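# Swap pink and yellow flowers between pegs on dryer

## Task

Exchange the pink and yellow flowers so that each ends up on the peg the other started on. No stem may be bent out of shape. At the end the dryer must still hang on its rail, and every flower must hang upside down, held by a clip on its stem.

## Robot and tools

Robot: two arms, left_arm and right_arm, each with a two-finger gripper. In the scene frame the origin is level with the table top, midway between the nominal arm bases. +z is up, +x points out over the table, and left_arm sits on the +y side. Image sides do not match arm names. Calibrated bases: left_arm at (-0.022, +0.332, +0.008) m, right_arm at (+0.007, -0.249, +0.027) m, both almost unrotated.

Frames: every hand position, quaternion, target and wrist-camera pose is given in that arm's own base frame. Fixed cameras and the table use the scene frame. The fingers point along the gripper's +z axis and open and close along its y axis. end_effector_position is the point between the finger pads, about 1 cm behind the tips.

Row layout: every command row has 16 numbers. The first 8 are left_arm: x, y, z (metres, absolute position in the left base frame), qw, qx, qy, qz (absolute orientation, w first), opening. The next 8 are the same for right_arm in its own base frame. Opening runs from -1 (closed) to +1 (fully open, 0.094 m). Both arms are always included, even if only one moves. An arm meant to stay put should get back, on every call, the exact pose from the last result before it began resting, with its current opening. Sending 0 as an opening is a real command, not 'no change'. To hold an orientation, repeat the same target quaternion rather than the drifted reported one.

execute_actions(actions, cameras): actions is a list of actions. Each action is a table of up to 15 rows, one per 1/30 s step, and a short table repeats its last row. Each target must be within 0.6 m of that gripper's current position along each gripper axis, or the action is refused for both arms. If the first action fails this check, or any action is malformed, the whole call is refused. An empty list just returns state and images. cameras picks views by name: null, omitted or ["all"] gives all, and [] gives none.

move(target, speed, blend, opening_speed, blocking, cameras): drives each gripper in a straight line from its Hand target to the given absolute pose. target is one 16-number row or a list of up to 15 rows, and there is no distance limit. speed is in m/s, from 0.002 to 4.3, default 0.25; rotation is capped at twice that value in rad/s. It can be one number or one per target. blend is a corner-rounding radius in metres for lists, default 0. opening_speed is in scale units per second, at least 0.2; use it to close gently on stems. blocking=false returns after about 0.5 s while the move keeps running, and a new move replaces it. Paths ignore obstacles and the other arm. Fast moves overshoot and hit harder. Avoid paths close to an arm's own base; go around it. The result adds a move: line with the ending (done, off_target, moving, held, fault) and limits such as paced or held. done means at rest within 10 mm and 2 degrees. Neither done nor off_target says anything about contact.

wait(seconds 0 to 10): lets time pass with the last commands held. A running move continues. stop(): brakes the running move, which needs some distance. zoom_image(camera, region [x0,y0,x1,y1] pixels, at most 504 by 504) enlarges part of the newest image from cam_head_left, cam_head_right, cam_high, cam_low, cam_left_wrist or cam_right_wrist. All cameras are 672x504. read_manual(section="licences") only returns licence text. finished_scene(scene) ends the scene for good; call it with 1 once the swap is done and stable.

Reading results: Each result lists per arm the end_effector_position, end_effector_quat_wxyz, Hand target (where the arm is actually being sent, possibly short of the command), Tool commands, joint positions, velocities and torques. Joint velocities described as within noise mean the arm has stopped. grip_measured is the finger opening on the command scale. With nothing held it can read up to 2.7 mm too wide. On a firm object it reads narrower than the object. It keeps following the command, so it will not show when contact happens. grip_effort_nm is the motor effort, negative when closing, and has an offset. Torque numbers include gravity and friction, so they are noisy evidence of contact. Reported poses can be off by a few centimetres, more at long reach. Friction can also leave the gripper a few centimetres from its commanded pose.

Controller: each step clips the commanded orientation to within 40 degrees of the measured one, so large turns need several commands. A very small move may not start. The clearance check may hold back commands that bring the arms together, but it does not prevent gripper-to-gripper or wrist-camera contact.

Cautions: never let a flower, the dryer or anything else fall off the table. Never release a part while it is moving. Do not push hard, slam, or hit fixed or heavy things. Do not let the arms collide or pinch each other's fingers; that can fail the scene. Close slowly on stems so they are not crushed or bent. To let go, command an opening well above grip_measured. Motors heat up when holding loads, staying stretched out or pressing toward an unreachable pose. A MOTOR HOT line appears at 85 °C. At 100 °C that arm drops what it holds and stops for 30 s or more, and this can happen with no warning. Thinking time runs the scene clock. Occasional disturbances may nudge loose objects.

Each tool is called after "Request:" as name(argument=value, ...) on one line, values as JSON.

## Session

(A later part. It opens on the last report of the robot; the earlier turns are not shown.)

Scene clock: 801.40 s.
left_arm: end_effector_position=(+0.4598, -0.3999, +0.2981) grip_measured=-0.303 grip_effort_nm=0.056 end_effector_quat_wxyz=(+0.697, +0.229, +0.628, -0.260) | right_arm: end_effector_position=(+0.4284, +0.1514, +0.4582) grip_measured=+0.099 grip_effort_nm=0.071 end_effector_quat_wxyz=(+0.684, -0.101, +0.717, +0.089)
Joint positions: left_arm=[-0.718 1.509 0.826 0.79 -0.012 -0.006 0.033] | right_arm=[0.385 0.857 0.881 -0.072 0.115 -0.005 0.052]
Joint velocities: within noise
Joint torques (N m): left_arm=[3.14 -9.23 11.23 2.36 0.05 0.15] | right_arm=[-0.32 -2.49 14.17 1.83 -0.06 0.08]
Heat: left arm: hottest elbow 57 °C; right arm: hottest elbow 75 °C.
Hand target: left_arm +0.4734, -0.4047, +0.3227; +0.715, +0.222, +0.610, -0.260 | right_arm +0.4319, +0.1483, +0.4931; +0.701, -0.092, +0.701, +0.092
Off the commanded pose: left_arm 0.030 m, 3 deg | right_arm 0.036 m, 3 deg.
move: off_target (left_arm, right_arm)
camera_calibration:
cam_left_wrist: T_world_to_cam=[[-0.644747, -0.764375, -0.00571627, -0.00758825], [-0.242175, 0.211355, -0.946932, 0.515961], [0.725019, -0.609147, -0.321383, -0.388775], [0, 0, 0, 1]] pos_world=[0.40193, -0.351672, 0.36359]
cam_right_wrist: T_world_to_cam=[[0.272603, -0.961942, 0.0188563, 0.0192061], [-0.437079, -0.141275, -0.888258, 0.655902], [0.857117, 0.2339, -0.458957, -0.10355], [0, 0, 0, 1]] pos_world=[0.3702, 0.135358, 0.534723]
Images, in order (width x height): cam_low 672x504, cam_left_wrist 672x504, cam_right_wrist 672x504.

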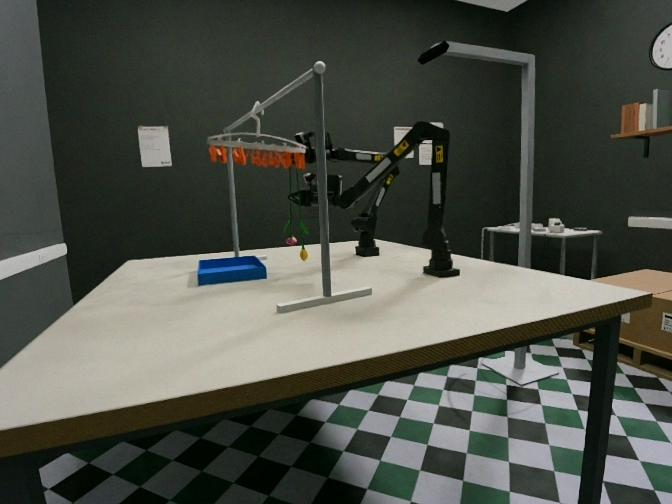

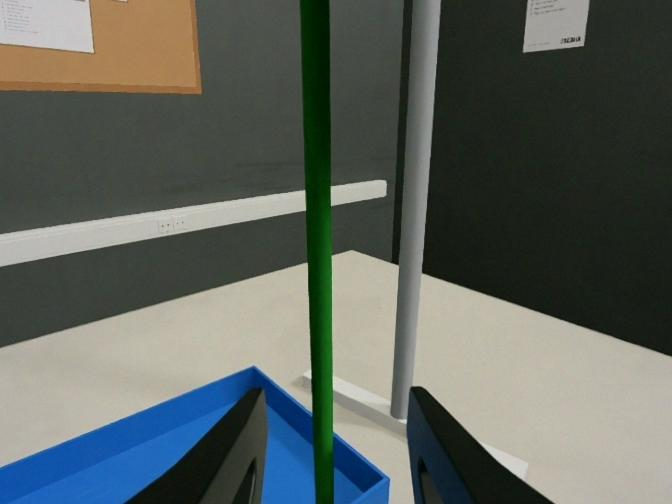

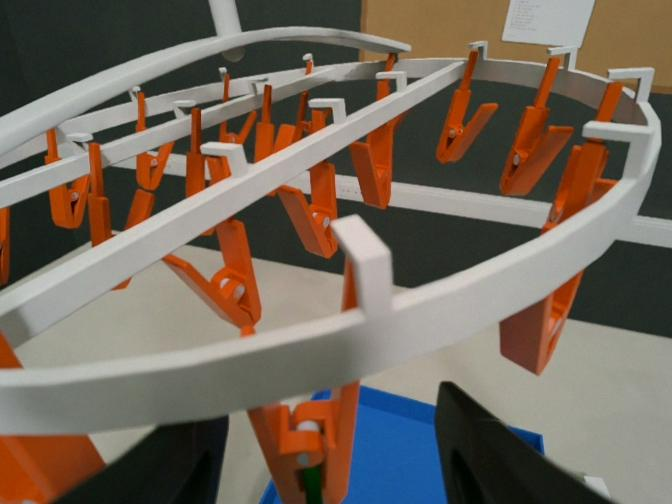

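Request:
move(target=[[0.445,-0.381,0.323,0.7146,0.2221,0.6102,-0.2601,-0.3,0.434,0.149,0.494,0.701,-0.0923,0.701,0.0923,0.1],[0.37,-0.318,0.29,0.7146,0.2221,0.6102,-0.2601,-0.3,0.434,0.149,0.494,0.701,-0.0923,0.701,0.0923,0.1]], speed=0.1, cameras=["cam_low","cam_right_wrist"])

Request:
move(target=[[0.37,-0.318,0.29,0.7146,0.2221,0.6102,-0.2601,-0.3,0.42,0.147,0.475,0.701,-0.0923,0.701,0.0923,0.1],[0.37,-0.318,0.29,0.7146,0.2221,0.6102,-0.2601,-0.3,0.35,0.13,0.46,0.701,-0.0923,0.701,0.0923,0.1]], speed=0.1)

Scene clock: 807.90 s.
left_arm: end_effector_position=(+0.3711, -0.3219, +0.2772) grip_measured=-0.302 grip_effort_nm=0.056 end_effector_quat_wxyz=(+0.701, +0.226, +0.624, -0.261) | right_arm: end_effector_position=(+0.4284, +0.1514, +0.4582) grip_measured=+0.099 grip_effort_nm=0.071 end_effector_quat_wxyz=(+0.684, -0.101, +0.717, +0.089)
Joint positions: left_arm=[-0.718 1.255 0.492 0.882 -0.014 -0.006 0.033] | right_arm=[0.385 0.857 0.881 -0.072 0.115 -0.005 0.052]
Joint velocities: within noise
Joint torques (N m): left_arm=[2.78 -7.36 6.84 3 -0.07 0.16] | right_arm=[-0.26 -2.78 14.16 1.81 -0.08 0.07]
Heat: left arm: hottest elbow 58 °C; right arm: hottest elbow 76 °C.
Hand target: left_arm +0.3699, -0.3180, +0.2899; +0.715, +0.222, +0.610, -0.260 | right_arm +0.4319, +0.1483, +0.4931; +0.701, -0.092, +0.701, +0.092
Off the commanded pose: left_arm 0.013 m, 2 deg | right_arm 0.036 m, 3 deg.
move: off_target (left_arm, right_arm)
camera_calibration:
cam_right_wrist: T_world_to_cam=[[0.272603, -0.961942, 0.0188563, 0.0192061], [-0.437079, -0.141275, -0.888258, 0.655902], [0.857117, 0.2339, -0.458957, -0.10355], [0, 0, 0, 1]] pos_world=[0.3702, 0.135358, 0.534723]
Images, in order (width x height): cam_low 672x504, cam_right_wrist 672x504.

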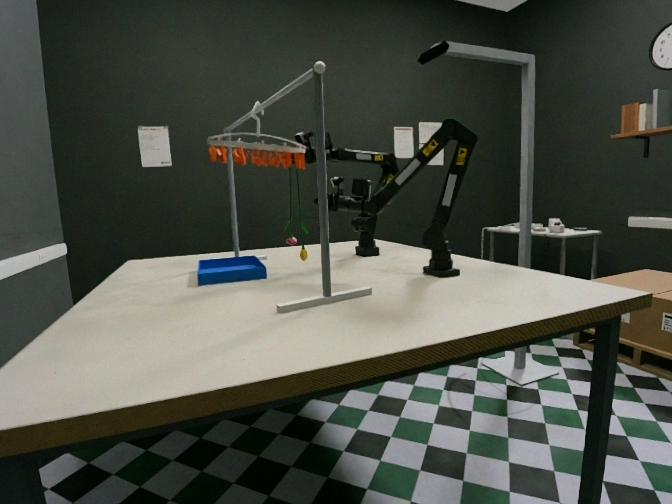

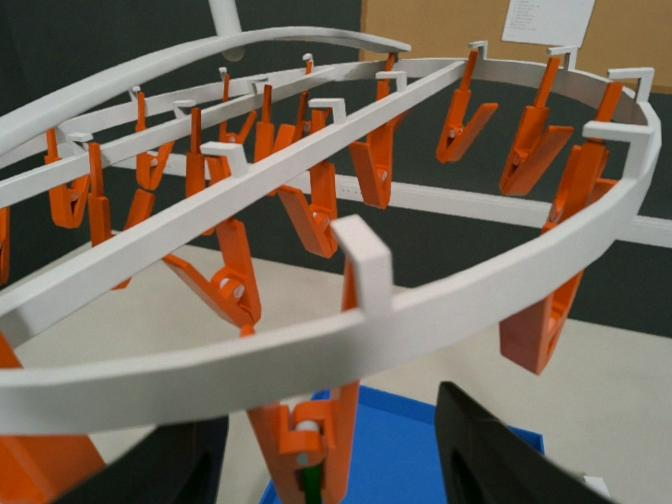

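Scene clock: 809.50 s.
left_arm: end_effector_position=(+0.3711, -0.3219, +0.2772) grip_measured=-0.302 grip_effort_nm=0.051 end_effector_quat_wxyz=(+0.701, +0.226, +0.624, -0.261) | right_arm: end_effector_position=(+0.3515, +0.1267, +0.4686) grip_measured=+0.099 grip_effort_nm=0.066 end_effector_quat_wxyz=(+0.708, -0.089, +0.695, +0.090)
Joint positions: left_arm=[-0.718 1.255 0.492 0.882 -0.014 -0.006 0.033] | right_arm=[0.428 0.609 0.771 -0.144 0.175 -0.005 0.052]
Joint velocities: within noise
Joint torques (N m): left_arm=[2.78 -7.41 6.83 3.02 -0.06 0.16] | right_arm=[1.44 0.56 8.39 1.73 0.11 0.09]
Heat: left arm: hottest elbow 58 °C; right arm: hottest elbow 75 °C.
Hand target: left_arm +0.3699, -0.3180, +0.2898; +0.715, +0.222, +0.610, -0.260 | right_arm +0.3501, +0.1299, +0.4600; +0.701, -0.092, +0.701, +0.092
Off the commanded pose: left_arm 0.013 m, 2 deg | right_arm 0.009 m, 1 deg.
move: off_target (left_arm)
camera_calibration:
cam_left_wrist: T_world_to_cam=[[-0.642993, -0.765855, -0.00516011, -0.00649697], [-0.234068, 0.202924, -0.950807, 0.453543], [0.729228, -0.610154, -0.30974, -0.288728], [0, 0, 0, 1]] pos_world=[0.312531, -0.273179, 0.341767]
cam_right_wrist: T_world_to_cam=[[0.256246, -0.966553, 0.0106313, 0.0263959], [-0.383778, -0.111827, -0.916629, 0.618936], [0.887159, 0.230803, -0.399598, -0.0650518], [0, 0, 0, 1]] pos_world=[0.288482, 0.109741, 0.54106]

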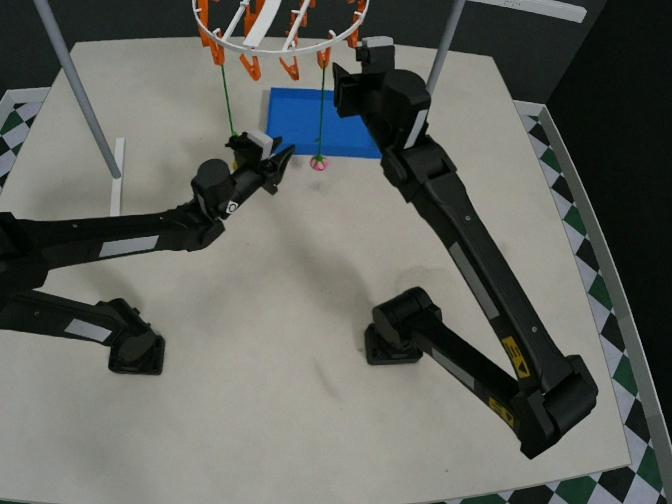

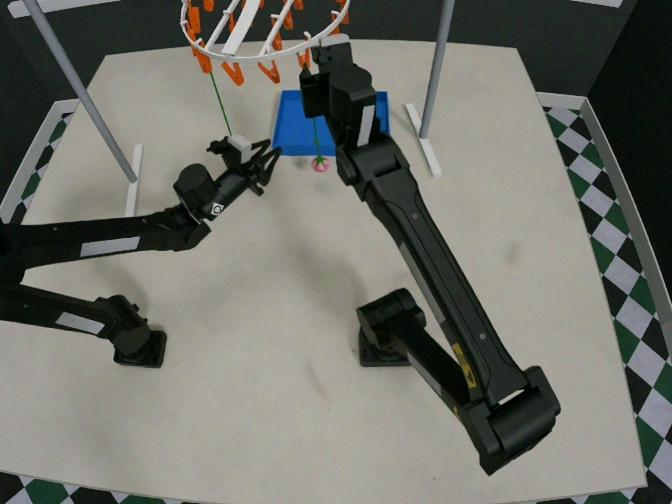

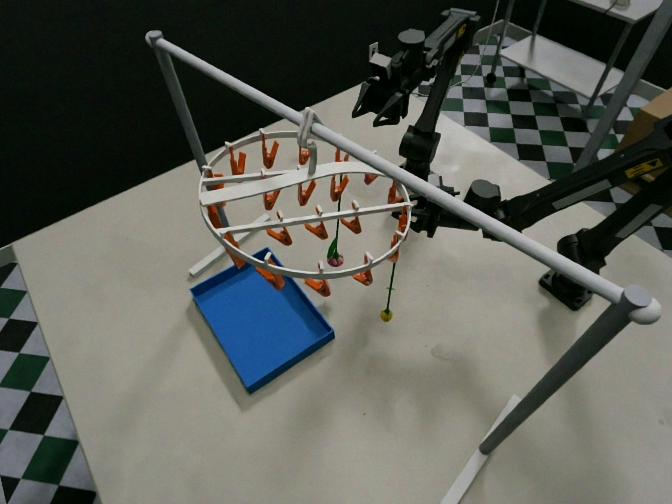

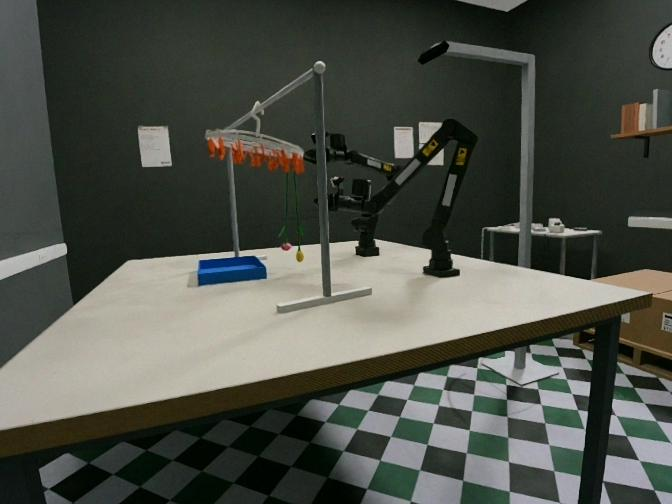

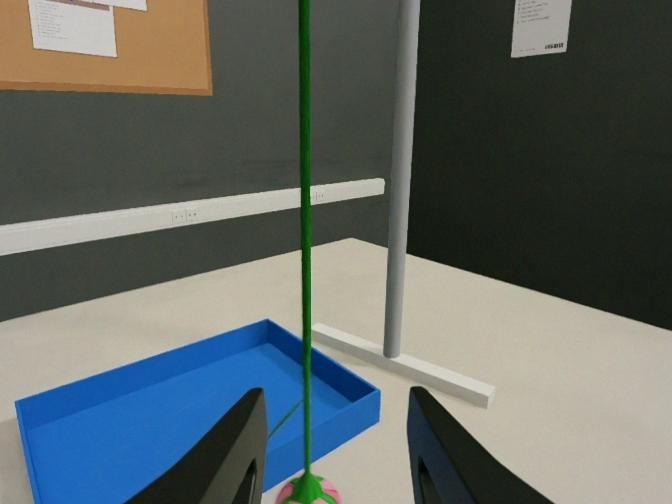

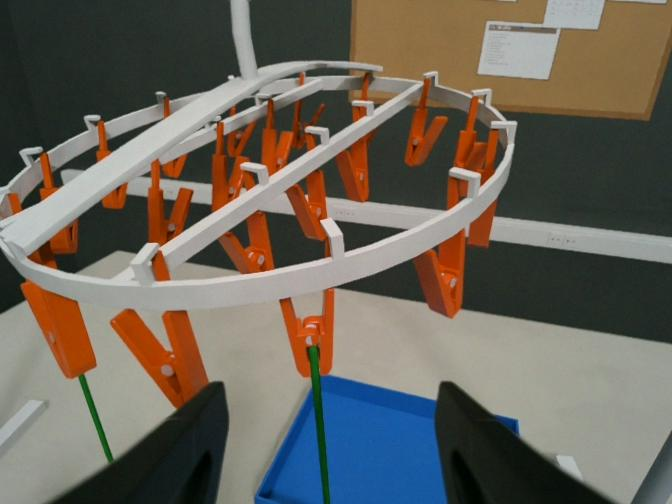

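Request:
wait(seconds=3, cameras=["cam_low"])

Request:
finished_scene(scene=2)

Scene clock: 816.27 s.
left_arm: end_effector_position=(+0.3711, -0.3218, +0.2774) grip_measured=-0.302 grip_effort_nm=0.051 end_effector_quat_wxyz=(+0.701, +0.226, +0.624, -0.261) | right_arm: end_effector_position=(+0.3515, +0.1267, +0.4684) grip_measured=+0.099 grip_effort_nm=0.071 end_effector_quat_wxyz=(+0.707, -0.089, +0.695, +0.090)
Joint positions: left_arm=[-0.718 1.254 0.492 0.882 -0.014 -0.006 0.033] | right_arm=[0.428 0.609 0.771 -0.145 0.175 -0.005 0.052]
Joint velocities: within noise
Joint torques (N m): left_arm=[2.78 -7.41 6.84 3 -0.06 0.15] | right_arm=[1.32 0.38 8.42 1.73 0.09 0.08]
Heat: left arm: hottest elbow 56 °C; right arm: hottest elbow 71 °C.
Hand target: left_arm +0.3699, -0.3180, +0.2899; +0.715, +0.222, +0.610, -0.260 | right_arm +0.3501, +0.1299, +0.4599; +0.701, -0.092, +0.701, +0.092
Tool commands: left_gripper/opening=-0.3 right_gripper/opening=+0.1
Off the commanded pose: left_arm 0.013 m, 2 deg | right_arm 0.009 m, 1 deg.
wait: 3.00 s; at rest from the start
Images, in order (width x height): cam_low 672x504.

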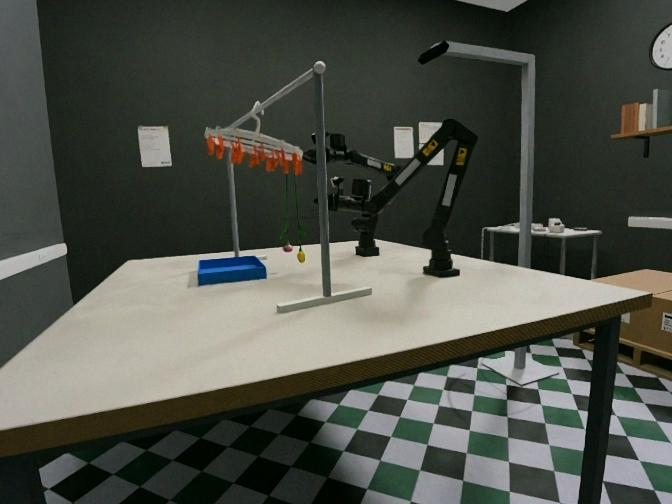

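The scene is finished: the task was done.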